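# Move foam block from closet to desk, close door

## Task

Remove the foam block from the closet, set it on the desk, and close the closet's folding door. The task fails if the door is pressed or struck hard enough to bend its track, and once the door is fully folded open even a firm push further open can bend it. The task also fails if the door is slammed open or shut, or if the robot falls over or is left tilted.

## Robot and tools

Robot: a Hello Robot Stretch 4, about 1.6 m tall. It has an omni-wheel base (rim within 0.23 m of the base origin), a lift on a mast, one arm that telescopes forward, a wrist (yaw, pitch, roll) and a five-finger hand. Loose objects may occasionally get nudged by something else.

Frames: the base frame sits on the floor below the base centre, x forward, y left, z up, in metres. hand_pose is in this frame and may be slightly wrong. The odometry frame is the base frame at the start; base_odometry counts wheel turns only, so slip shows as travel. Heading is in rad, left positive, -3.142 to 3.142.

move: runs one action. Either base and/or joints (plus optional speeds, pace, contact_limits), or end_of_arm by itself. All its motions begin together.
- base: one command, an offset from where the base last reported itself. translate_m (forward +, -2 to 2 m), strafe_m (left +, -2 to 2 m), rotate_rad (counter-clockwise +, -3.2 to 3.2). translate_m and strafe_m may be combined for a straight diagonal drive with no turning.
- joints: absolute targets by name. lift_m 0 to 1.2 m; arm_m 0 to 0.55 m; wrist_yaw_rad -1.134 to 4.276 (0 straight ahead, + left, 3.14 stowed back); wrist_pitch_rad -1.117 to 4.259 (0 level, 1.57 pointing down); wrist_roll_rad -1.117 to 4.259 (0 palm up, 1.57 palm to robot's right, 3.14 palm down). Finger targets hand_little, hand_ring, hand_middle, hand_index, hand_thumb_bend: +1 straight, -1 curled. hand_thumb_turn: +1 beside the palm, -1 opposite the fingers. Settings (no motion): hand_force_limit -1 to 1 (about 0 to 10 N at the fingertip, 15 N for the thumb), hand_speed -0.96 to 1 (full speed from +0.48). Both start at 0 and -0.8. Out-of-range joint targets are clipped and reported; other bad values are refused; unknown keys make the call invalid.
- pace: "slow", "default", "fast", "max". Base tops out at 0.1/0.3/0.4/0.6 m/s and 1/2/3/4 rad/s, lift 0.15/0.3/0.4/0.5 m/s, arm 0.1/0.4/0.6/0.7 m/s; wrist always 1.82 rad/s. A raised lift (over 0.2) slows the base, down to 0.3 m/s and 1 rad/s at 1.2 m.
- speeds: per-joint top speed for wrist joints, lift_m, arm_m, replacing pace.
- contact_limits: 0 (gentlest) to 1 for arm_m, lift_m, translate_m, strafe_m, rotate_rad, each given only with its own command; default 0.5. A base limit persists until the next base action. Even at 0 the arm needs roughly 15 to 40 N to stop; for a light press, use 0 and aim 1 to 3 mm beyond contact. When lifting with a load, keep lift_m's limit at least 0.15 per kg-ish (0.15 for 1 kg, 0.3 for 2 kg).
- end_of_arm: "enable_torque" re-powers wrist motors that shut off.
- cameras: list from head_camera, head_left_camera, head_right_camera, wrist_camera, all; [] for none. blocking: true (default) waits until everything rests; false returns in about 0.5 s while motion continues. Joints or base not named keep their old targets.
A call with no action just reports state and images.

wait(seconds 0 to 10, cameras) lets time pass and returns early once running moves rest. stop(cameras) brakes all running motions; braked ones read "stopped" and may keep pressing. It also re-brakes slack wheels. zoom_image(camera, region [x0,y0,x1,y1] in pixels, at most 504 by 504) enlarges part of the latest image. show_instructions shows the reference pages. finished_scene(scene = current number) ends the scene; the result must hold without the robot.

Results: "move" reads done or the worst status. Status words: done, moving, off_target (resting short, maybe still pushing), contact_stop (held back; that joint goes slack), time_out (a move is cut at 14 s, any action at 15 s; target dropped), limit_stop_at_own_body, limit_stop_at_tilt (lean over 6 degrees; lift, arm, wheels go slack), torque_fault (send enable_torque). An uncommanded stop or a refusal cancels the rest of that reply's move, wait and finished_scene calls. on_its_own lists unasked-for behaviour. lidar_m: 12 distances, 30-degree sectors from straight ahead counter-clockwise (4th left, 7th behind, 10th right); "-" means nothing or nearer than 0.25 m. wrist_depth_mm: 7x7 depth grid in mm, 100 to 2000. turned_by_wheels vs turned_by_imu differing by over about 0.1 rad over a move means slip or a hit. base_tilt in degrees (forward, right), about 3 degrees of error. motor_effort in percent with peak in brackets; servo_current in mA for wrist servos. hand_stopped_by gives six words (little, ring, middle, index, thumb_bend, thumb_turn): moving, target, force, stalled, fault. *_load_n are fingertip loads in N, positive pushing open; a lost grip shows as load near 0.

Hand geometry: the hand point is 0.045 m in front of the palm; its +z runs along the fingers, +y out of the palm, +x away from the thumb. Straight fingers reach 0.06 to 0.07 m past it. With thumb turned in front, the hand wraps objects 0.035 to 0.065 m thick, or handles down to 0.025 m. The wrist camera sits behind the palm heel and can collide. For a gentle grip, use hand_speed -0.94 or below. A finger motor moves only when its target changes; to squeeze harder raise hand_force_limit and send a more closed target.

Avoid: hand over the base with lift under about 0.25 (0.45 pointing down); tilting up while rolled or yawed right; wrist_yaw_rad above 3.4 with the arm out. Don't drive, turn or stop hard with over 1 kg held and arm_m over 0.2. Don't slam or push the folding door, especially when fully open; keep contact limits low near it. Don't drop the object you carry or hit fixed things, and don't let the robot tip.

Each tool is called after ">>>" as name(argument=value, ...) on one line, values as JSON.

Reference images:

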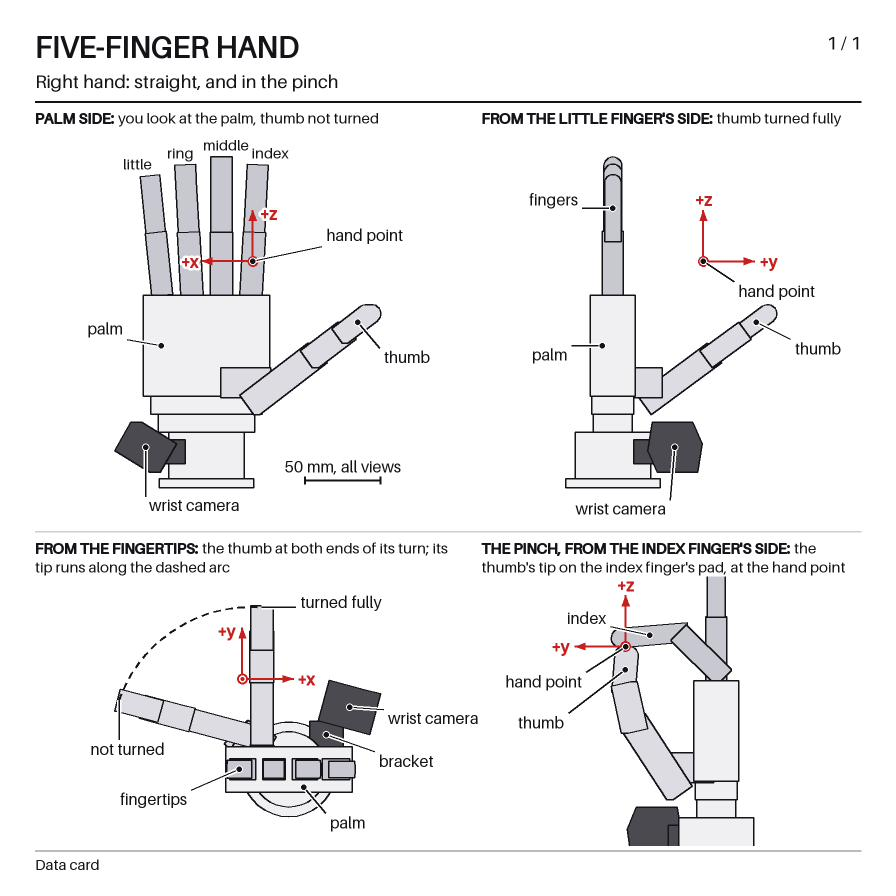

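## Session

>>> move()

Scene clock: 0.00 s.
base_odometry: x=+0.000 y=+0.000 heading=+0.000
turned_by_wheels: +0.000
turned_by_imu: +0.000
base_tilt: forward=-1.1 right=+0.4
lidar_m: 1.68 2.41 2.13 1.12 1.13 1.39 1.31 1.34 1.62 2.81 2.85 1.86
base_status: not commanded
joint_positions: lift_m=+0.169 arm_m=+0.001 wrist_yaw_rad=+3.055 wrist_pitch_rad=+0.004 wrist_roll_rad=+0.000 hand_little=+1.000 hand_ring=+1.000 hand_middle=+1.000 hand_index=+1.000 hand_thumb_turn=+1.000 hand_thumb_bend=+1.000 hand_force_limit=+0.000 hand_speed=-0.800
joint_status: not commanded
measured_speeds: all 0
hand_stopped_by: target,target,target,target,target,target
little_load_n: 0.0
ring_load_n: 0.0
middle_load_n: 0.0
index_load_n: 0.0
thumb_bend_load_n: 0.0
thumb_turn_load_n: 0.0
motor_effort: lift_m=+21 arm_m=+4 wheel_0=-1 wheel_1=+0 wheel_2=-1
servo_current: wrist_yaw_rad=33 wrist_pitch_rad=46 wrist_roll_rad=46
hand_pose: x=-0.0388 y=+0.1370 z=+0.4063 quat_wxyz=(-0.477, -0.479, +0.522, +0.520) (m; base frame)
wrist_depth_mm: 140 142 1397 - - - - / - 142 - - - - - / 115 143 230 - - - 1499 / 140 164 283 - - - 1499 / - - 1430 - - - - / 1182 1160 138 166 191 - - / 854 917 - - - - -
pictures: head_camera, head_left_camera, head_right_camera, wrist_camera
Images, in order (width x height): head_camera 420x560, head_left_camera 420x672, head_right_camera 420x672, wrist_camera 616x392.

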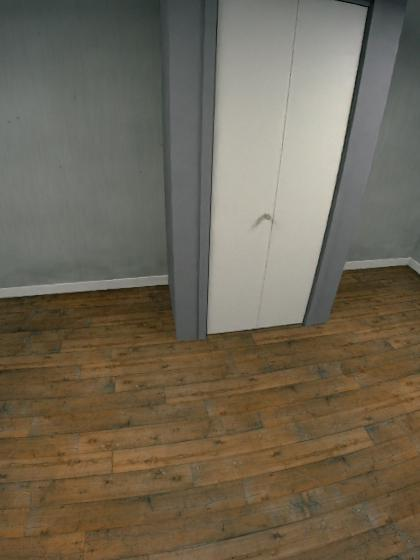

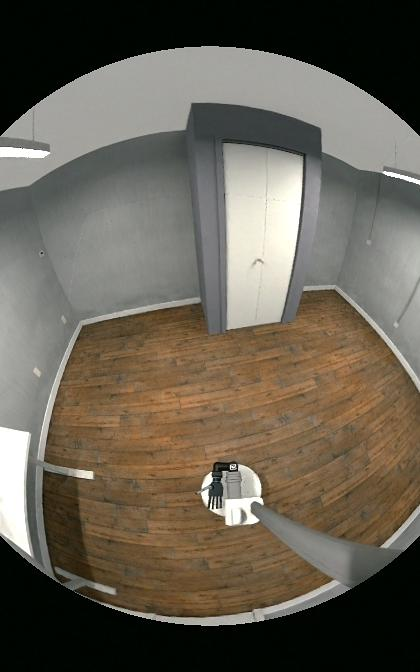

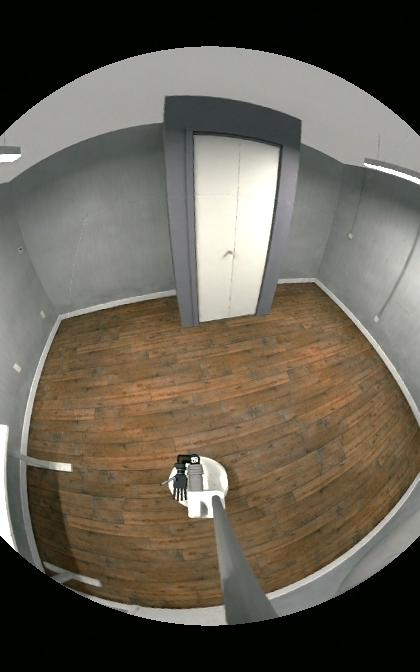

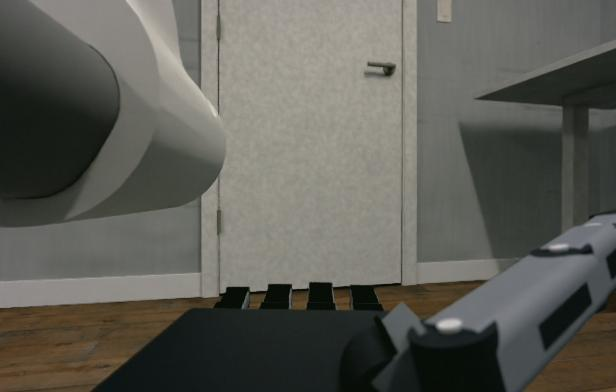

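>>> zoom_image(camera="head_camera", region=[150, 0, 420, 350])

>>> zoom_image(camera="head_camera", region=[230, 180, 310, 260])

Scaled by 1.440 from the camera's 420x560 image, which has a finer 1200x1600 frame.

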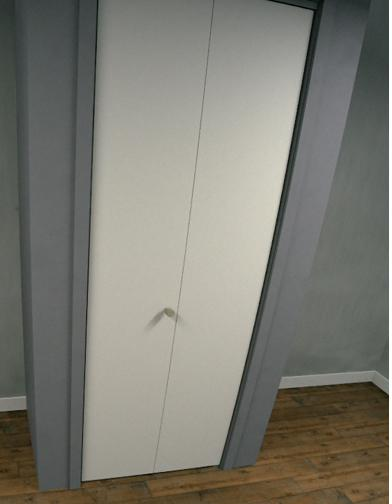

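Scaled by 6.300 from the camera's 420x560 image, which has a finer 1200x1600 frame.

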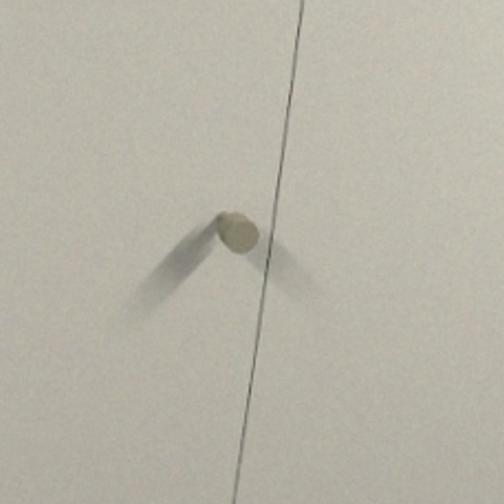

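>>> move(base={"rotate_rad": 2.0}, cameras=["all"])

Scene clock: 21.07 s.
move: done
base_odometry: x=+0.000 y=+0.000 heading=+2.000
turned_by_wheels: +2.000
turned_by_imu: +1.976
base_tilt: forward=-1.1 right=+0.5
lidar_m: 1.11 1.30 1.32 1.31 1.56 2.69 2.82 1.98 1.66 2.40 2.23 1.12
base_status: done
joint_positions: lift_m=+0.169 arm_m=+0.001 wrist_yaw_rad=+3.055 wrist_pitch_rad=+0.004 wrist_roll_rad=+0.000 hand_little=+1.000 hand_ring=+1.000 hand_middle=+1.000 hand_index=+1.000 hand_thumb_turn=+1.000 hand_thumb_bend=+1.000 hand_force_limit=+0.000 hand_speed=-0.800
joint_status: not commanded
measured_speeds: all 0
hand_stopped_by: target,target,target,target,target,target
little_load_n: 0.0
ring_load_n: 0.0
middle_load_n: 0.0
index_load_n: 0.0
thumb_bend_load_n: 0.0
thumb_turn_load_n: 0.0
motor_effort: lift_m=+21(21) arm_m=+4(4) wheel_0=+0(8) wheel_1=+1(7) wheel_2=+2(9)
servo_current: wrist_yaw_rad=46(46) wrist_pitch_rad=52(59) wrist_roll_rad=33(72)
hand_pose: x=-0.0388 y=+0.1370 z=+0.4063 quat_wxyz=(-0.477, -0.479, +0.522, +0.520) (m; base frame)
wrist_depth_mm: 140 142 - - - - - / - 142 - - - - - / 116 143 241 - - - - / 141 169 - - - - - / - - - - - - - / 1281 1281 1308 166 190 - - / 866 917 - - - - -
pictures: head_camera, head_left_camera, head_right_camera, wrist_camera
Images, in order (width x height): head_camera 420x560, head_left_camera 420x672, head_right_camera 420x672, wrist_camera 616x392.

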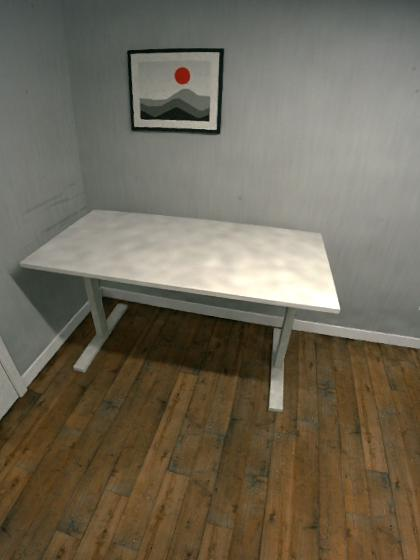

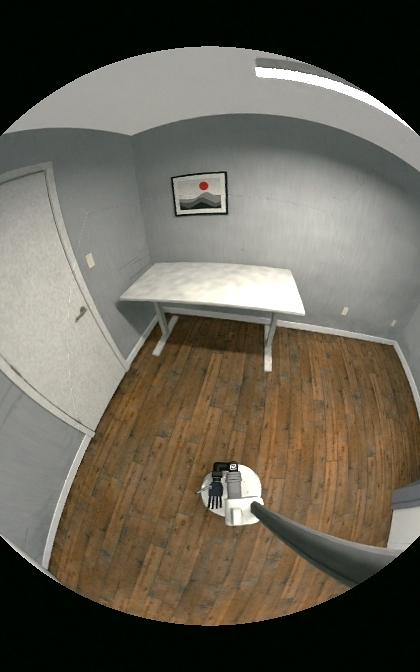

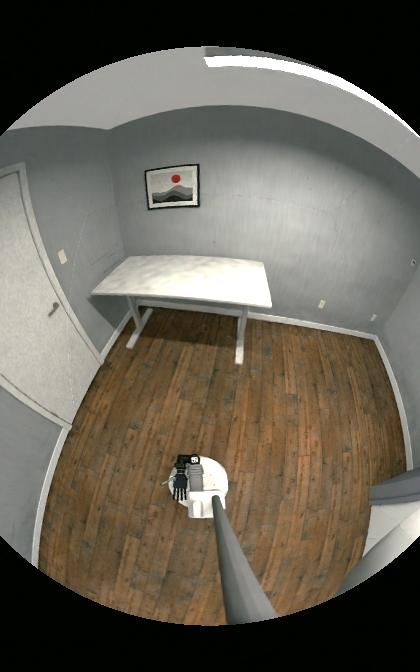

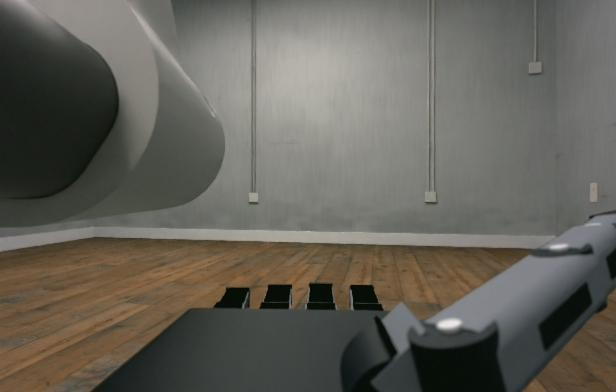

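>>> move(base={"rotate_rad": -2.0}, joints={"lift_m": 0.8})

>>> move(joints={"wrist_yaw_rad": 0.0}, cameras=["all"])

Scene clock: 33.73 s.
move: done
base_odometry: x=+0.000 y=+0.000 heading=+0.000
turned_by_wheels: -2.000
turned_by_imu: -1.973
base_tilt: forward=-1.1 right=+0.5
lidar_m: 1.68 2.42 2.12 1.08 1.12 1.38 1.30 1.35 1.64 2.82 2.84 1.84
base_status: done
joint_positions: lift_m=+0.800 arm_m=+0.001 wrist_yaw_rad=+3.055 wrist_pitch_rad=+0.004 wrist_roll_rad=+0.000 hand_little=+1.000 hand_ring=+1.000 hand_middle=+1.000 hand_index=+1.000 hand_thumb_turn=+1.000 hand_thumb_bend=+1.000 hand_force_limit=+0.000 hand_speed=-0.800
joint_status: all done
measured_speeds: all 0
hand_stopped_by: target,target,target,target,target,target
little_load_n: 0.0
ring_load_n: 0.0
middle_load_n: 0.0
index_load_n: 0.0
thumb_bend_load_n: 0.0
thumb_turn_load_n: 0.0
motor_effort: lift_m=+25(31) arm_m=+0(4) wheel_0=-1(8) wheel_1=+0(9) wheel_2=-2(8)
servo_current: wrist_yaw_rad=33(46) wrist_pitch_rad=46(59) wrist_roll_rad=46(78)
hand_pose: x=-0.0388 y=+0.1370 z=+1.0373 quat_wxyz=(-0.477, -0.479, +0.522, +0.520) (m; base frame)
wrist_depth_mm: 140 142 - - - - - / - 142 - - - - - / 116 142 220 - - - - / 141 156 290 - - - - / - - 1464 - - - - / - - 138 126 - - - / - - - - - - -
pictures: none

Scene clock: 36.07 s.
move: done
base_odometry: x=+0.000 y=+0.000 heading=+0.000
turned_by_wheels: +0.000
turned_by_imu: +0.001
base_tilt: forward=-1.0 right=+0.4
lidar_m: 1.68 2.42 2.12 1.12 1.11 1.37 1.30 1.35 1.61 2.81 2.84 1.87
base_status: not commanded
joint_positions: lift_m=+0.800 arm_m=+0.001 wrist_yaw_rad=+0.002 wrist_pitch_rad=+0.004 wrist_roll_rad=+0.000 hand_little=+1.000 hand_ring=+1.000 hand_middle=+1.000 hand_index=+1.000 hand_thumb_turn=+1.000 hand_thumb_bend=+1.000 hand_force_limit=+0.000 hand_speed=-0.800
joint_status: all done
measured_speeds: all 0
hand_stopped_by: target,target,target,target,target,target
little_load_n: 0.0
ring_load_n: 0.0
middle_load_n: 0.0
index_load_n: 0.0
thumb_bend_load_n: 0.0
thumb_turn_load_n: 0.0
motor_effort: lift_m=+24(25) arm_m=-3(4) wheel_0=+0(1) wheel_1=+0(1) wheel_2=-2(2)
servo_current: wrist_yaw_rad=26(130) wrist_pitch_rad=52(59) wrist_roll_rad=33(65)
hand_pose: x=+0.3938 y=-0.1177 z=+1.0373 quat_wxyz=(+0.498, +0.500, +0.502, +0.500) (m; base frame)
wrist_depth_mm: - - - 1464 - 1576 - / - - - 1464 - 1618 - / - - - 1430 - 1618 - / - - - 1464 - 1618 - / - - - 1499 - 1576 - / - - 1430 166 - - - / - - - - - - -
pictures: head_camera, head_left_camera, head_right_camera, wrist_camera
Images, in order (width x height): head_camera 420x560, head_left_camera 420x672, head_right_camera 420x672, wrist_camera 616x392.

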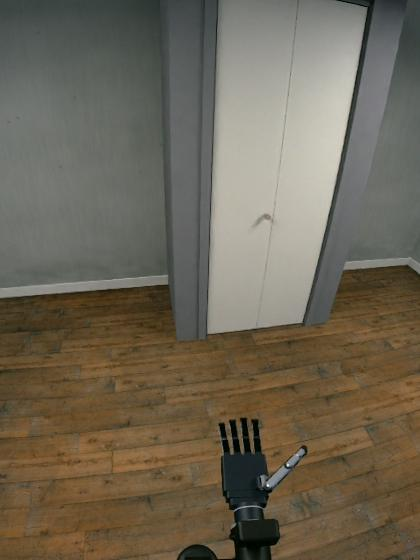

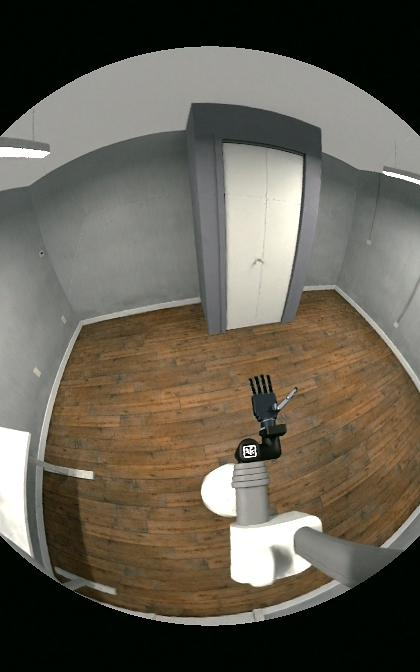

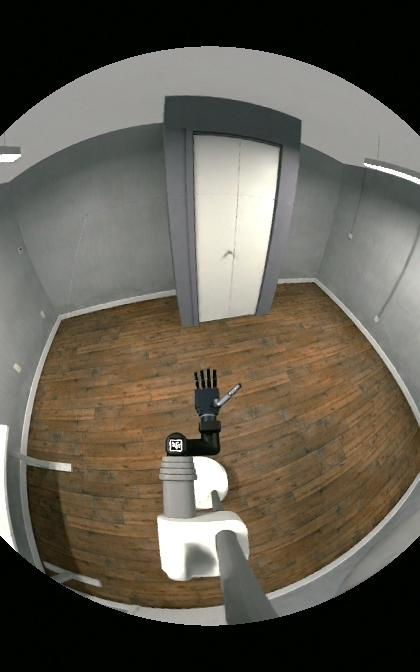

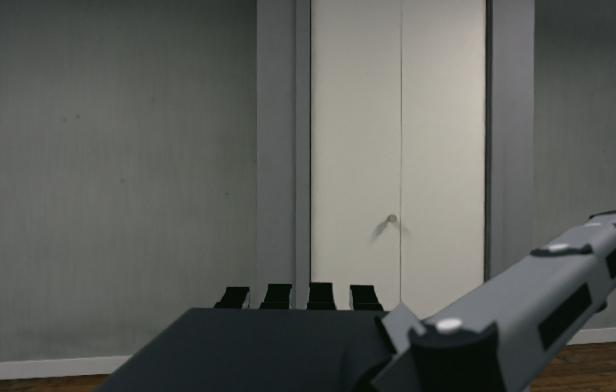

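>>> zoom_image(camera="wrist_camera", region=[112, 0, 616, 392])

Scaled by 1.000.

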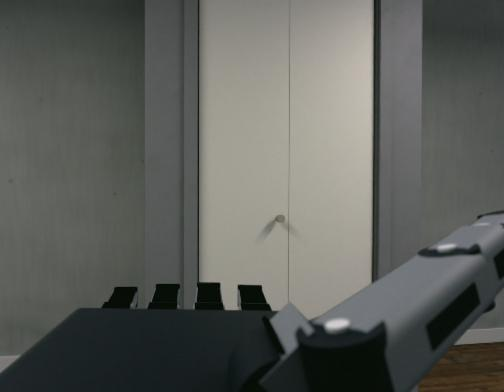

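>>> move(base={"rotate_rad": 0.117})

>>> move(base={"strafe_m": -0.5, "translate_m": 0.4}, cameras=["all"])

Scene clock: 51.20 s.
move: done
base_odometry: x=+0.000 y=+0.000 heading=+0.117
turned_by_wheels: +0.117
turned_by_imu: +0.117
base_tilt: forward=-1.1 right=+0.4
lidar_m: 1.66 2.46 2.05 1.11 1.14 1.40 1.31 1.37 1.83 2.83 2.89 1.77
base_status: done
joint_positions: lift_m=+0.800 arm_m=+0.001 wrist_yaw_rad=+0.002 wrist_pitch_rad=+0.004 wrist_roll_rad=+0.000 hand_little=+1.000 hand_ring=+1.000 hand_middle=+1.000 hand_index=+1.000 hand_thumb_turn=+1.000 hand_thumb_bend=+1.000 hand_force_limit=+0.000 hand_speed=-0.800
joint_status: not commanded
measured_speeds: all 0
hand_stopped_by: target,target,target,target,target,target
little_load_n: 0.0
ring_load_n: 0.0
middle_load_n: 0.0
index_load_n: 0.0
thumb_bend_load_n: 0.0
thumb_turn_load_n: 0.0
motor_effort: lift_m=+25(25) arm_m=-4(4) wheel_0=+0(6) wheel_1=+0(7) wheel_2=+2(6)
servo_current: wrist_yaw_rad=26(39) wrist_pitch_rad=52(59) wrist_roll_rad=46(52)
hand_pose: x=+0.3937 y=-0.1178 z=+1.0373 quat_wxyz=(+0.499, +0.500, +0.501, +0.500) (m; base frame)
wrist_depth_mm: - - - - - - 1464 / - - - - - - 1464 / - - - - - - 1499 / - - - - - - 1499 / - - - - - - - / - - - 166 - - - / - - - - - - -
pictures: none

Scene clock: 54.80 s.
move: done
base_odometry: x=+0.456 y=-0.450 heading=+0.117
turned_by_wheels: +0.000
turned_by_imu: +0.001
base_tilt: forward=-1.1 right=+0.4
lidar_m: 1.27 1.32 2.57 1.64 1.69 1.78 1.71 1.75 2.33 2.29 2.37 1.38
base_status: done
joint_positions: lift_m=+0.800 arm_m=+0.001 wrist_yaw_rad=+0.002 wrist_pitch_rad=+0.004 wrist_roll_rad=+0.000 hand_little=+1.000 hand_ring=+1.000 hand_middle=+1.000 hand_index=+1.000 hand_thumb_turn=+1.000 hand_thumb_bend=+1.000 hand_force_limit=+0.000 hand_speed=-0.800
joint_status: not commanded
measured_speeds: all 0
hand_stopped_by: target,target,target,target,target,target
little_load_n: 0.0
ring_load_n: 0.0
middle_load_n: 0.0
index_load_n: 0.0
thumb_bend_load_n: 0.0
thumb_turn_load_n: 0.0
motor_effort: lift_m=+24(25) arm_m=-4(4) wheel_0=-1(11) wheel_1=-2(6) wheel_2=-1(8)
servo_current: wrist_yaw_rad=39(52) wrist_pitch_rad=39(59) wrist_roll_rad=39(65)
hand_pose: x=+0.3937 y=-0.1178 z=+1.0373 quat_wxyz=(+0.499, +0.500, +0.501, +0.500) (m; base frame)
wrist_depth_mm: - 1060 1078 - - 1078 - / - 1078 1060 - - 1078 - / - 1078 1078 - - 1060 - / - 1060 1098 - - 1078 - / - 1098 1078 - - 1078 - / - 1078 190 167 - - - / - - - - - - -
pictures: head_camera, head_left_camera, head_right_camera, wrist_camera
Images, in order (width x height): head_camera 420x560, head_left_camera 420x672, head_right_camera 420x672, wrist_camera 616x392.

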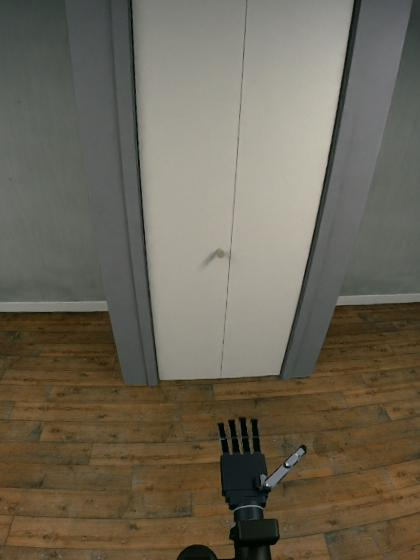

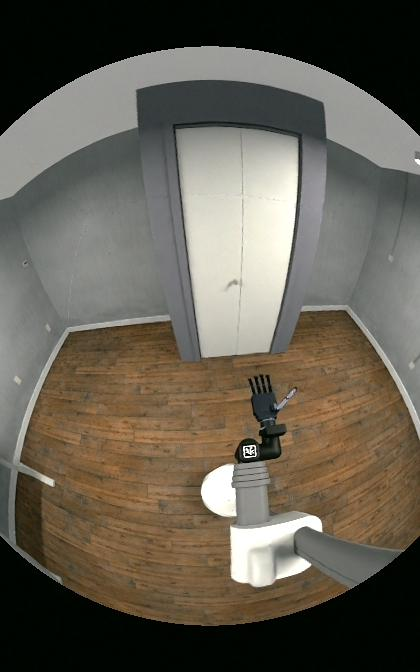

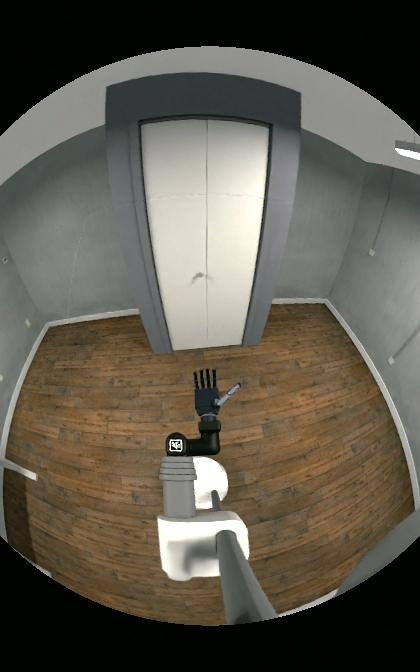

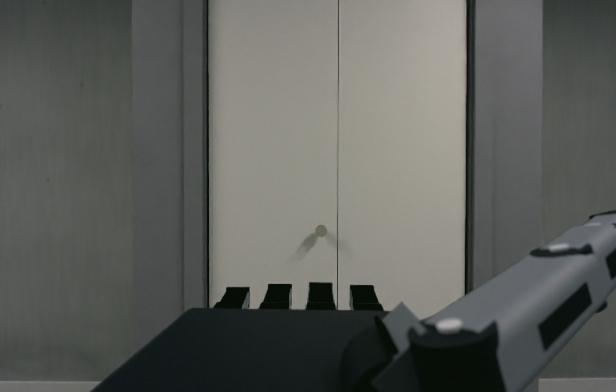

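>>> move(base={"translate_m": 0.4}, joints={"lift_m": 0.78}, cameras=["head_camera", "wrist_camera"])

>>> zoom_image(camera="wrist_camera", region=[250, 200, 450, 330])

>>> zoom_image(camera="head_camera", region=[150, 250, 350, 500])

Scene clock: 80.20 s.
move: done
base_odometry: x=+0.853 y=-0.403 heading=+0.117
turned_by_wheels: +0.000
turned_by_imu: +0.002
base_tilt: forward=-1.1 right=+0.4
lidar_m: 0.89 0.89 2.19 2.45 1.72 2.21 2.10 2.15 2.41 2.28 2.35 0.96
base_status: done
joint_positions: lift_m=+0.780 arm_m=+0.001 wrist_yaw_rad=+0.002 wrist_pitch_rad=+0.004 wrist_roll_rad=+0.000 hand_little=+1.000 hand_ring=+1.000 hand_middle=+1.000 hand_index=+1.000 hand_thumb_turn=+1.000 hand_thumb_bend=+1.000 hand_force_limit=+0.000 hand_speed=-0.800
joint_status: all done
measured_speeds: all 0
hand_stopped_by: target,target,target,target,target,target
little_load_n: 0.0
ring_load_n: 0.0
middle_load_n: 0.0
index_load_n: 0.0
thumb_bend_load_n: 0.0
thumb_turn_load_n: 0.0
motor_effort: lift_m=+17(24) arm_m=-3(4) wheel_0=+0(8) wheel_1=+1(6) wheel_2=+2(10)
servo_current: wrist_yaw_rad=26(46) wrist_pitch_rad=59(59) wrist_roll_rad=39(65)
hand_pose: x=+0.3937 y=-0.1178 z=+1.0179 quat_wxyz=(+0.499, +0.500, +0.501, +0.500) (m; base frame)
wrist_depth_mm: 668 - - - - - 676 / 676 - - - - - 683 / 668 - - - - - 691 / 676 - - - - - 668 / 676 676 - - - - - / 676 676 125 166 - - - / 683 - - - - - -
pictures: head_camera, wrist_camera
Images, in order (width x height): head_camera 420x560, wrist_camera 616x392.

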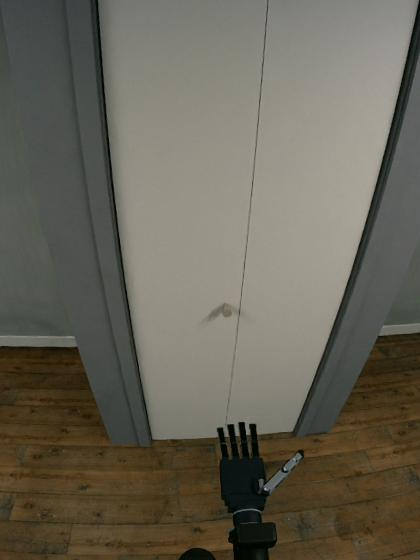

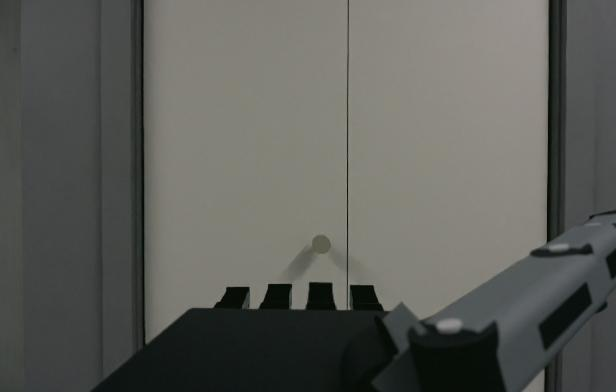

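Scaled by 2.520.

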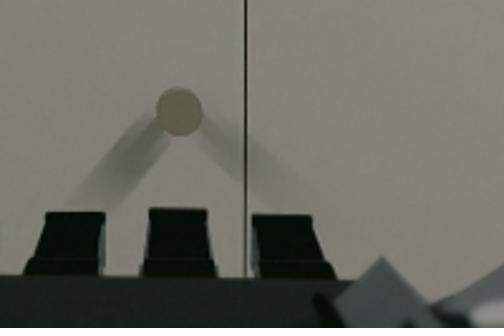

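Scaled by 2.016 from the camera's 420x560 image, which has a finer 1200x1600 frame.

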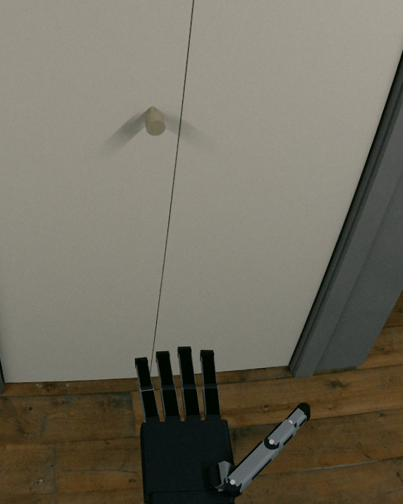

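>>> move(base={"translate_m": -0.05}, joints={"wrist_pitch_rad": 1.57, "lift_m": 0.95}, cameras=["head_camera", "wrist_camera"])

Scene clock: 98.60 s.
move: done
base_odometry: x=+0.803 y=-0.409 heading=+0.117
turned_by_wheels: +0.000
turned_by_imu: +0.001
base_tilt: forward=-1.1 right=+0.4
lidar_m: 0.93 0.96 2.29 2.17 1.75 2.17 2.05 2.09 2.41 2.28 2.34 1.02
base_status: done
joint_positions: lift_m=+0.950 arm_m=+0.001 wrist_yaw_rad=+0.002 wrist_pitch_rad=+1.567 wrist_roll_rad=+0.000 hand_little=+1.000 hand_ring=+1.000 hand_middle=+1.000 hand_index=+1.000 hand_thumb_turn=+1.000 hand_thumb_bend=+1.000 hand_force_limit=+0.000 hand_speed=-0.800
joint_status: all done
measured_speeds: all 0
hand_stopped_by: target,target,target,target,target,target
little_load_n: 0.0
ring_load_n: 0.0
middle_load_n: 0.0
index_load_n: 0.0
thumb_bend_load_n: 0.0
thumb_turn_load_n: 0.0
motor_effort: lift_m=+25(29) arm_m=-4(4) wheel_0=-2(6) wheel_1=-1(6) wheel_2=-1(9)
servo_current: wrist_yaw_rad=39(52) wrist_pitch_rad=46(111) wrist_roll_rad=39(78)
hand_pose: x=+0.2330 y=-0.1181 z=+0.9067 quat_wxyz=(+0.001, +0.706, +0.708, +0.001) (m; base frame)
wrist_depth_mm: 1078 1078 1078 1060 1042 1060 1042 / 1078 1098 1098 1042 1078 1060 1042 / 1078 1078 1078 1098 1042 1042 1042 / 1060 1060 1078 1060 1060 1042 1042 / 1078 1098 854 842 1078 1042 - / 1098 1078 866 167 1060 - - / 1118 1078 - - - - -
pictures: head_camera, wrist_camera
Images, in order (width x height): head_camera 420x560, wrist_camera 616x392.

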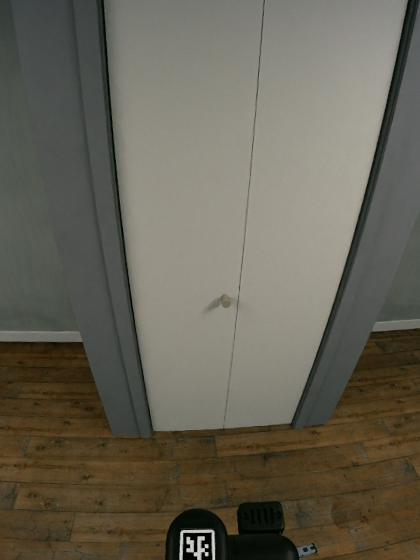

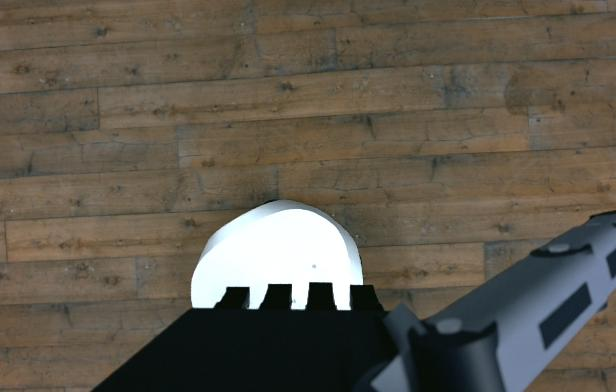

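>>> move(base={"translate_m": 0.1, "strafe_m": 0.02}, joints={"lift_m": 0.966, "arm_m": 0.4, "hand_thumb_turn": -1.0, "hand_index": 0.4, "hand_middle": 0.4, "hand_ring": 0.4, "hand_little": 0.4, "hand_speed": 0.0}, cameras=["head_camera", "wrist_camera"])

Scene clock: 118.17 s.
move: done
base_odometry: x=+0.900 y=-0.377 heading=+0.117
turned_by_wheels: +0.000
turned_by_imu: +0.002
base_tilt: forward=-1.1 right=+0.4
lidar_m: 0.83 0.86 2.15 2.43 1.73 2.25 2.16 2.22 2.43 2.30 2.36 0.91
base_status: done
joint_positions: lift_m=+0.966 arm_m=+0.400 wrist_yaw_rad=+0.002 wrist_pitch_rad=+1.568 wrist_roll_rad=+0.000 hand_little=+0.400 hand_ring=+0.400 hand_middle=+0.400 hand_index=+0.400 hand_thumb_turn=-1.000 hand_thumb_bend=+1.000 hand_force_limit=+0.000 hand_speed=+0.000
joint_status: all done
measured_speeds: all 0
hand_stopped_by: target,target,target,target,target,target
little_load_n: 0.0
ring_load_n: 0.0
middle_load_n: 0.0
index_load_n: 0.0
thumb_bend_load_n: 0.0
thumb_turn_load_n: 0.0
motor_effort: lift_m=+24(30) arm_m=+8(12) wheel_0=+1(5) wheel_1=+1(7) wheel_2=+3(9)
servo_current: wrist_yaw_rad=46(46) wrist_pitch_rad=46(52) wrist_roll_rad=59(72)
hand_pose: x=+0.6317 y=-0.1181 z=+0.9227 quat_wxyz=(+0.001, +0.706, +0.708, +0.001) (m; base frame)
wrist_depth_mm: 535 512 517 525 - - - / 1098 759 - 111 - - 798 / 1098 1078 1078 1078 - 1060 1060 / 1098 1098 1078 1078 - 1060 1078 / 1098 1098 1098 193 - 1060 1060 / 1118 1118 160 153 - - 1060 / 1098 1078 - - - - 1042
pictures: head_camera, wrist_camera
Images, in order (width x height): head_camera 420x560, wrist_camera 616x392.

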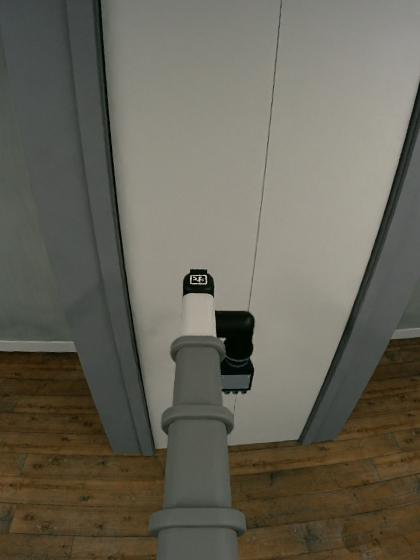

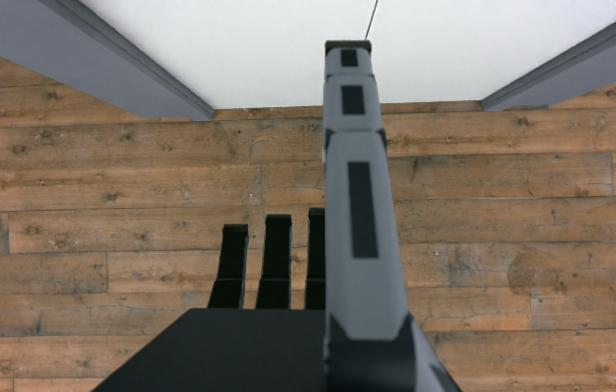

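>>> move(joints={"arm_m": 0.48, "hand_thumb_turn": 1.0, "hand_speed": 0.3}, cameras=["wrist_camera"])

Scene clock: 123.37 s.
move: done
base_odometry: x=+0.900 y=-0.377 heading=+0.117
turned_by_wheels: +0.000
turned_by_imu: +0.001
base_tilt: forward=-1.1 right=+0.4
lidar_m: 0.86 0.85 2.14 2.42 1.75 2.26 2.16 2.19 2.43 2.28 2.37 0.92
base_status: not commanded
joint_positions: lift_m=+0.966 arm_m=+0.480 wrist_yaw_rad=+0.002 wrist_pitch_rad=+1.568 wrist_roll_rad=+0.000 hand_little=+0.400 hand_ring=+0.400 hand_middle=+0.400 hand_index=+0.400 hand_thumb_turn=+1.000 hand_thumb_bend=+1.000 hand_force_limit=+0.000 hand_speed=+0.300
joint_status: all done
measured_speeds: all 0
hand_stopped_by: target,target,target,target,target,target
little_load_n: 0.5
ring_load_n: 0.0
middle_load_n: 0.0
index_load_n: 0.0
thumb_bend_load_n: -0.5
thumb_turn_load_n: 0.0
motor_effort: lift_m=+24(25) arm_m=+8(10) wheel_0=+1(2) wheel_1=+1(1) wheel_2=+3(3)
servo_current: wrist_yaw_rad=33(46) wrist_pitch_rad=46(59) wrist_roll_rad=65(65)
hand_pose: x=+0.7117 y=-0.1181 z=+0.9227 quat_wxyz=(+0.001, +0.706, +0.708, +0.001) (m; base frame)
wrist_depth_mm: 366 370 379 384 387 - - / 492 508 512 530 - - - / 1098 1078 1098 1078 1060 1042 1042 / 1098 1098 1078 1098 1060 1060 1060 / 1098 1078 1098 193 1060 1042 - / 1118 1098 159 153 159 - - / 1098 1118 - - - - -
pictures: wrist_camera
Images, in order (width x height): wrist_camera 616x392.

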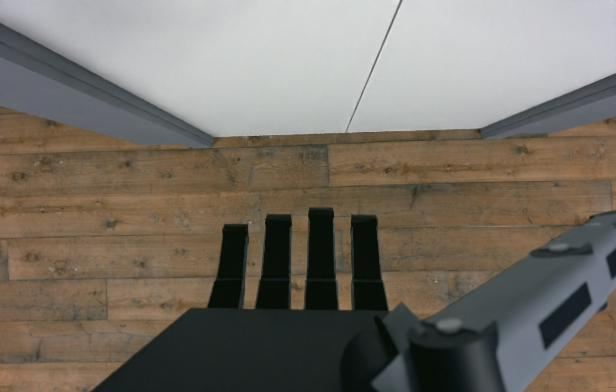

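>>> move(joints={"arm_m": 0.53}, cameras=["wrist_camera", "head_camera"])

>>> zoom_image(camera="wrist_camera", region=[200, 0, 450, 320])

Scene clock: 129.90 s.
move: done
base_odometry: x=+0.900 y=-0.377 heading=+0.117
turned_by_wheels: +0.000
turned_by_imu: +0.001
base_tilt: forward=-1.1 right=+0.4
lidar_m: 0.85 0.85 2.16 2.44 1.72 2.24 2.15 2.21 2.42 2.28 2.36 0.91
base_status: not commanded
joint_positions: lift_m=+0.966 arm_m=+0.530 wrist_yaw_rad=+0.002 wrist_pitch_rad=+1.568 wrist_roll_rad=+0.000 hand_little=+0.400 hand_ring=+0.400 hand_middle=+0.400 hand_index=+0.400 hand_thumb_turn=+1.000 hand_thumb_bend=+1.000 hand_force_limit=+0.000 hand_speed=+0.300
joint_status: all done
measured_speeds: all 0
hand_stopped_by: target,target,target,target,target,target
little_load_n: 0.0
ring_load_n: 0.0
middle_load_n: 0.0
index_load_n: 0.0
thumb_bend_load_n: 0.0
thumb_turn_load_n: 0.0
motor_effort: lift_m=+24(24) arm_m=+8(11) wheel_0=+1(1) wheel_1=+1(1) wheel_2=+3(3)
servo_current: wrist_yaw_rad=26(46) wrist_pitch_rad=39(52) wrist_roll_rad=46(59)
hand_pose: x=+0.7617 y=-0.1181 z=+0.9227 quat_wxyz=(+0.001, +0.706, +0.708, +0.001) (m; base frame)
wrist_depth_mm: 257 264 267 270 160 - - / 373 389 402 410 382 - - / 1098 676 580 1078 1078 1060 1042 / 1098 1098 1098 1078 1060 1060 1078 / 1098 1098 1098 194 1060 1078 - / 1118 1078 159 153 159 - - / 1118 1078 - - - - -
pictures: head_camera, wrist_camera
Images, in order (width x height): head_camera 420x560, wrist_camera 616x392.

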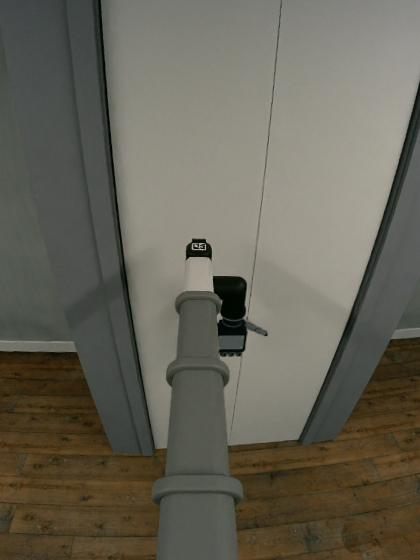

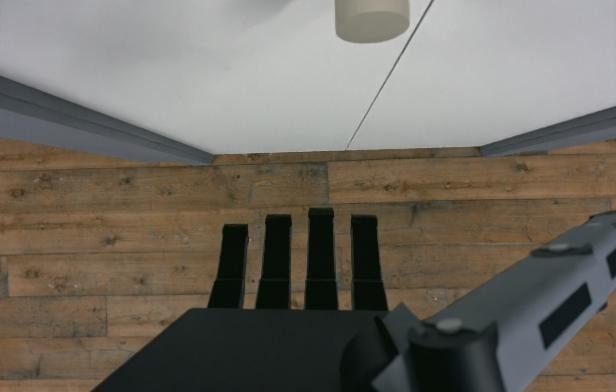

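Scaled by 1.575.

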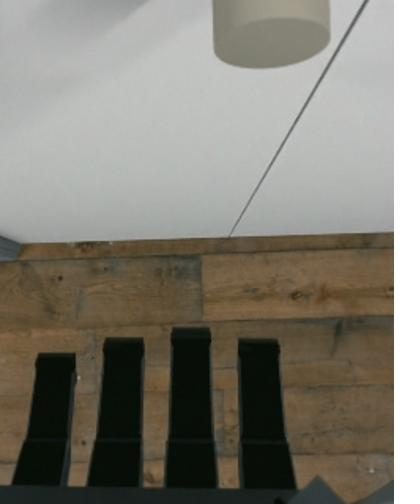

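>>> move(joints={"arm_m": 0.40, "wrist_pitch_rad": 1.4, "lift_m": 0.957, "hand_thumb_turn": -1.0, "hand_thumb_bend": 0.45, "hand_index": 0.25, "hand_middle": 0.25, "hand_ring": 0.25, "hand_little": 0.25})

>>> move(base={"translate_m": 0.08}, cameras=["wrist_camera", "head_camera"])

Scene clock: 153.10 s.
move: done
base_odometry: x=+0.900 y=-0.377 heading=+0.117
turned_by_wheels: +0.000
turned_by_imu: +0.001
base_tilt: forward=-1.0 right=+0.5
lidar_m: 0.85 0.85 2.16 2.45 1.73 2.26 2.15 2.19 2.44 2.29 2.37 0.90
base_status: not commanded
joint_positions: lift_m=+0.957 arm_m=+0.400 wrist_yaw_rad=+0.002 wrist_pitch_rad=+1.404 wrist_roll_rad=+0.000 hand_little=+0.250 hand_ring=+0.250 hand_middle=+0.250 hand_index=+0.250 hand_thumb_turn=-1.000 hand_thumb_bend=+0.450 hand_force_limit=+0.000 hand_speed=+0.300
joint_status: all done
measured_speeds: all 0
hand_stopped_by: target,target,target,target,target,target
little_load_n: 0.0
ring_load_n: 0.0
middle_load_n: 0.0
index_load_n: 0.0
thumb_bend_load_n: 0.0
thumb_turn_load_n: 0.0
motor_effort: lift_m=+17(23) arm_m=-8(13) wheel_0=+1(1) wheel_1=+1(1) wheel_2=+2(3)
servo_current: wrist_yaw_rad=26(46) wrist_pitch_rad=46(117) wrist_roll_rad=39(65)
hand_pose: x=+0.6675 y=-0.1180 z=+0.9272 quat_wxyz=(+0.059, +0.704, +0.705, +0.059) (m; base frame)
wrist_depth_mm: 377 387 394 404 404 - - / 462 512 517 525 - - - / 676 723 - - - - 778 / 1118 1098 1098 1098 - 1078 1078 / 1098 1078 1060 181 - 1042 1025 / 1078 1042 157 151 - - 1025 / 1025 1060 - - - - 1008
pictures: none

Scene clock: 154.50 s.
move: done
base_odometry: x=+0.980 y=-0.368 heading=+0.117
turned_by_wheels: +0.000
turned_by_imu: +0.001
base_tilt: forward=-1.1 right=+0.4
lidar_m: 0.75 0.77 2.05 2.45 1.78 2.23 2.23 2.30 2.43 2.29 2.27 0.82
base_status: done
joint_positions: lift_m=+0.957 arm_m=+0.400 wrist_yaw_rad=+0.002 wrist_pitch_rad=+1.404 wrist_roll_rad=+0.000 hand_little=+0.250 hand_ring=+0.250 hand_middle=+0.250 hand_index=+0.250 hand_thumb_turn=-1.000 hand_thumb_bend=+0.450 hand_force_limit=+0.000 hand_speed=+0.300
joint_status: not commanded
measured_speeds: all 0
hand_stopped_by: target,target,target,target,target,target
little_load_n: 0.0
ring_load_n: 0.0
middle_load_n: 0.0
index_load_n: 0.0
thumb_bend_load_n: -0.5
thumb_turn_load_n: 0.0
motor_effort: lift_m=+17(17) arm_m=-9(9) wheel_0=+1(6) wheel_1=+2(6) wheel_2=+2(9)
servo_current: wrist_yaw_rad=26(46) wrist_pitch_rad=46(59) wrist_roll_rad=20(72)
hand_pose: x=+0.6676 y=-0.1180 z=+0.9272 quat_wxyz=(+0.059, +0.704, +0.705, +0.059) (m; base frame)
wrist_depth_mm: 256 259 265 268 285 - - / 340 345 351 357 359 - - / 439 500 512 477 - - - / 1118 1118 1098 - - 1060 1060 / 1078 1078 1078 180 - 1060 1060 / 1078 1060 157 151 - - 1042 / 1042 1042 - - - - 991
pictures: head_camera, wrist_camera
Images, in order (width x height): head_camera 420x560, wrist_camera 616x392.

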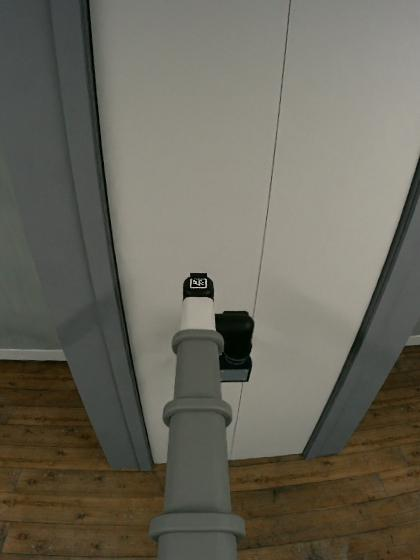

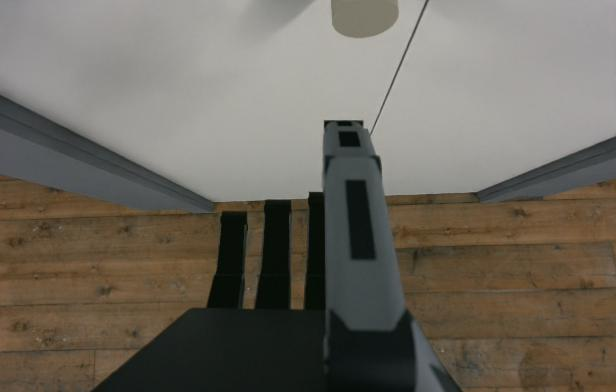

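>>> move(joints={"arm_m": 0.47}, pace="slow", contact_limits={"arm_m": 0}, cameras=["wrist_camera", "head_right_camera"])

Scene clock: 160.57 s.
move: done
base_odometry: x=+0.980 y=-0.368 heading=+0.117
turned_by_wheels: +0.000
turned_by_imu: +0.001
base_tilt: forward=-1.0 right=+0.4
lidar_m: 0.77 0.77 2.02 2.44 1.79 2.27 2.24 2.29 2.43 2.29 2.26 0.83
base_status: not commanded
joint_positions: lift_m=+0.957 arm_m=+0.470 wrist_yaw_rad=+0.002 wrist_pitch_rad=+1.404 wrist_roll_rad=+0.000 hand_little=+0.250 hand_ring=+0.250 hand_middle=+0.250 hand_index=+0.250 hand_thumb_turn=-1.000 hand_thumb_bend=+0.450 hand_force_limit=+0.000 hand_speed=+0.300
joint_status: all done
measured_speeds: all 0
hand_stopped_by: target,target,target,target,target,target
little_load_n: 0.0
ring_load_n: 0.0
middle_load_n: 0.0
index_load_n: 0.0
thumb_bend_load_n: 0.0
thumb_turn_load_n: 0.0
motor_effort: lift_m=+17(17) arm_m=+9(11) wheel_0=+0(1) wheel_1=+2(2) wheel_2=+2(2)
servo_current: wrist_yaw_rad=46(46) wrist_pitch_rad=46(59) wrist_roll_rad=46(59)
contact_limits: arm_m 0
hand_pose: x=+0.7370 y=-0.1180 z=+0.9272 quat_wxyz=(+0.059, +0.704, +0.705, +0.059) (m; base frame)
wrist_depth_mm: 148 156 151 153 156 150 - / 193 208 200 204 184 - - / 281 287 294 276 154 - - / 430 517 477 427 - - 741 / 1078 1078 1060 181 - 1042 1060 / 1060 1060 157 151 - - 1042 / 1025 1042 - - - - 1008
pictures: head_right_camera, wrist_camera
Images, in order (width x height): head_right_camera 420x672, wrist_camera 616x392.

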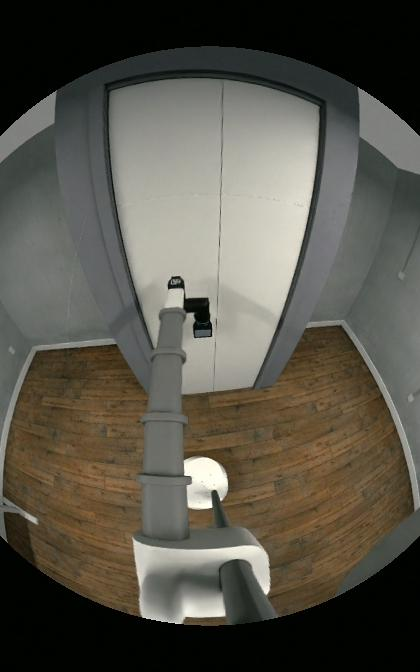

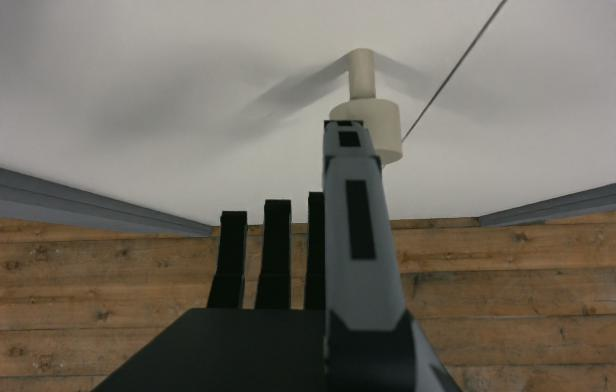

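>>> move(joints={"arm_m": 0.493}, pace="slow", contact_limits={"arm_m": 0}, cameras=["wrist_camera"])

Scene clock: 166.97 s.
move: done
base_odometry: x=+0.980 y=-0.368 heading=+0.117
turned_by_wheels: +0.000
turned_by_imu: +0.001
base_tilt: forward=-1.1 right=+0.5
lidar_m: 0.78 0.76 2.04 2.45 1.78 2.23 2.24 2.28 2.41 2.29 2.25 0.82
base_status: not commanded
joint_positions: lift_m=+0.957 arm_m=+0.493 wrist_yaw_rad=+0.002 wrist_pitch_rad=+1.404 wrist_roll_rad=+0.000 hand_little=+0.250 hand_ring=+0.250 hand_middle=+0.250 hand_index=+0.250 hand_thumb_turn=-1.000 hand_thumb_bend=+0.450 hand_force_limit=+0.000 hand_speed=+0.300
joint_status: all done
measured_speeds: all 0
hand_stopped_by: target,target,target,target,target,target
little_load_n: 0.0
ring_load_n: 0.0
middle_load_n: 0.0
index_load_n: 0.0
thumb_bend_load_n: 0.0
thumb_turn_load_n: 0.0
motor_effort: lift_m=+16(17) arm_m=+8(13) wheel_0=+0(1) wheel_1=+2(2) wheel_2=+2(2)
servo_current: wrist_yaw_rad=33(46) wrist_pitch_rad=46(52) wrist_roll_rad=26(72)
contact_limits: arm_m 0
hand_pose: x=+0.7600 y=-0.1180 z=+0.9272 quat_wxyz=(+0.059, +0.704, +0.705, +0.059) (m; base frame)
wrist_depth_mm: 111 112 114 115 123 119 - / 146 150 151 154 157 158 - / 211 218 221 207 195 - - / 382 404 364 320 - - - / 1078 1060 1042 181 - 1060 1060 / 1078 1078 157 151 - - 1042 / 1025 1042 - - - - 991
pictures: wrist_camera
Images, in order (width x height): wrist_camera 616x392.

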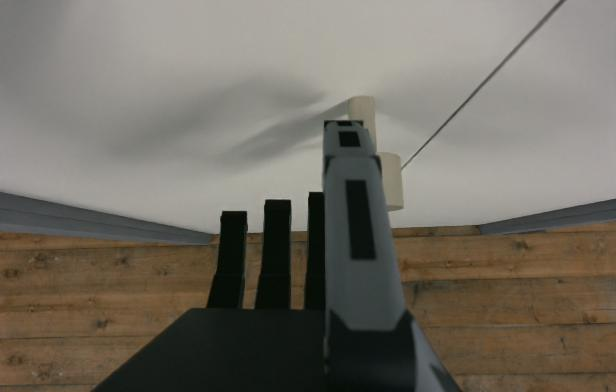

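>>> move(joints={"hand_speed": -0.8, "hand_force_limit": -0.2, "hand_thumb_bend": -0.1, "hand_index": -0.3, "hand_middle": -0.3}, cameras=["wrist_camera"])

Scene clock: 172.90 s.
move: off_target
base_odometry: x=+0.980 y=-0.368 heading=+0.117
turned_by_wheels: +0.000
turned_by_imu: +0.002
base_tilt: forward=-1.1 right=+0.4
lidar_m: 0.77 0.76 2.05 2.44 1.81 2.26 2.24 2.29 2.44 2.30 2.25 0.83
base_status: not commanded
joint_positions: lift_m=+0.957 arm_m=+0.493 wrist_yaw_rad=+0.002 wrist_pitch_rad=+1.404 wrist_roll_rad=+0.000 hand_little=+0.250 hand_ring=+0.250 hand_middle=-0.299 hand_index=+0.105 hand_thumb_turn=-1.000 hand_thumb_bend=+0.350 hand_force_limit=-0.200 hand_speed=-0.800
joint_status: hand_index off_target (ended at +0.105, target -0.300); hand_thumb_bend off_target (ended at +0.350, target -0.100); the others done
measured_speeds: all 0
hand_stopped_by: target,target,target,force,force,target
little_load_n: 0.0
ring_load_n: 0.0
middle_load_n: 2.0
index_load_n: 4.5
thumb_bend_load_n: 2.0
thumb_turn_load_n: -1.0
motor_effort: lift_m=+17(18) arm_m=+9(9) wheel_0=+2(3) wheel_1=+2(2) wheel_2=+2(2)
servo_current: wrist_yaw_rad=26(46) wrist_pitch_rad=59(59) wrist_roll_rad=33(65)
contact_limits: arm_m 0
hand_pose: x=+0.7600 y=-0.1180 z=+0.9271 quat_wxyz=(+0.059, +0.704, +0.705, +0.059) (m; base frame)
wrist_depth_mm: 113 114 110 116 122 123 - / 149 151 153 154 156 156 - / 218 223 226 209 195 - - / 373 430 373 322 - - - / 1098 1078 1078 180 - 1060 1042 / 1078 1078 158 149 - - 1008 / 1042 1042 - - - - 1008
pictures: wrist_camera
Images, in order (width x height): wrist_camera 616x392.

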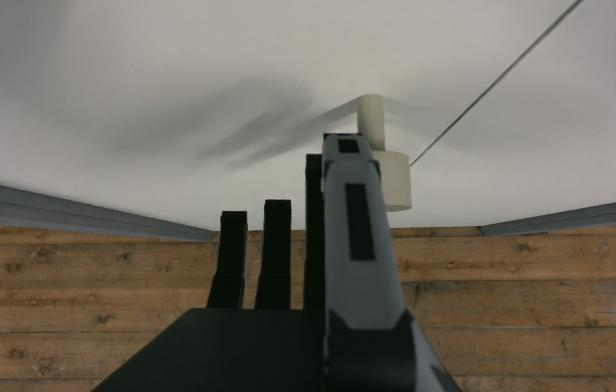

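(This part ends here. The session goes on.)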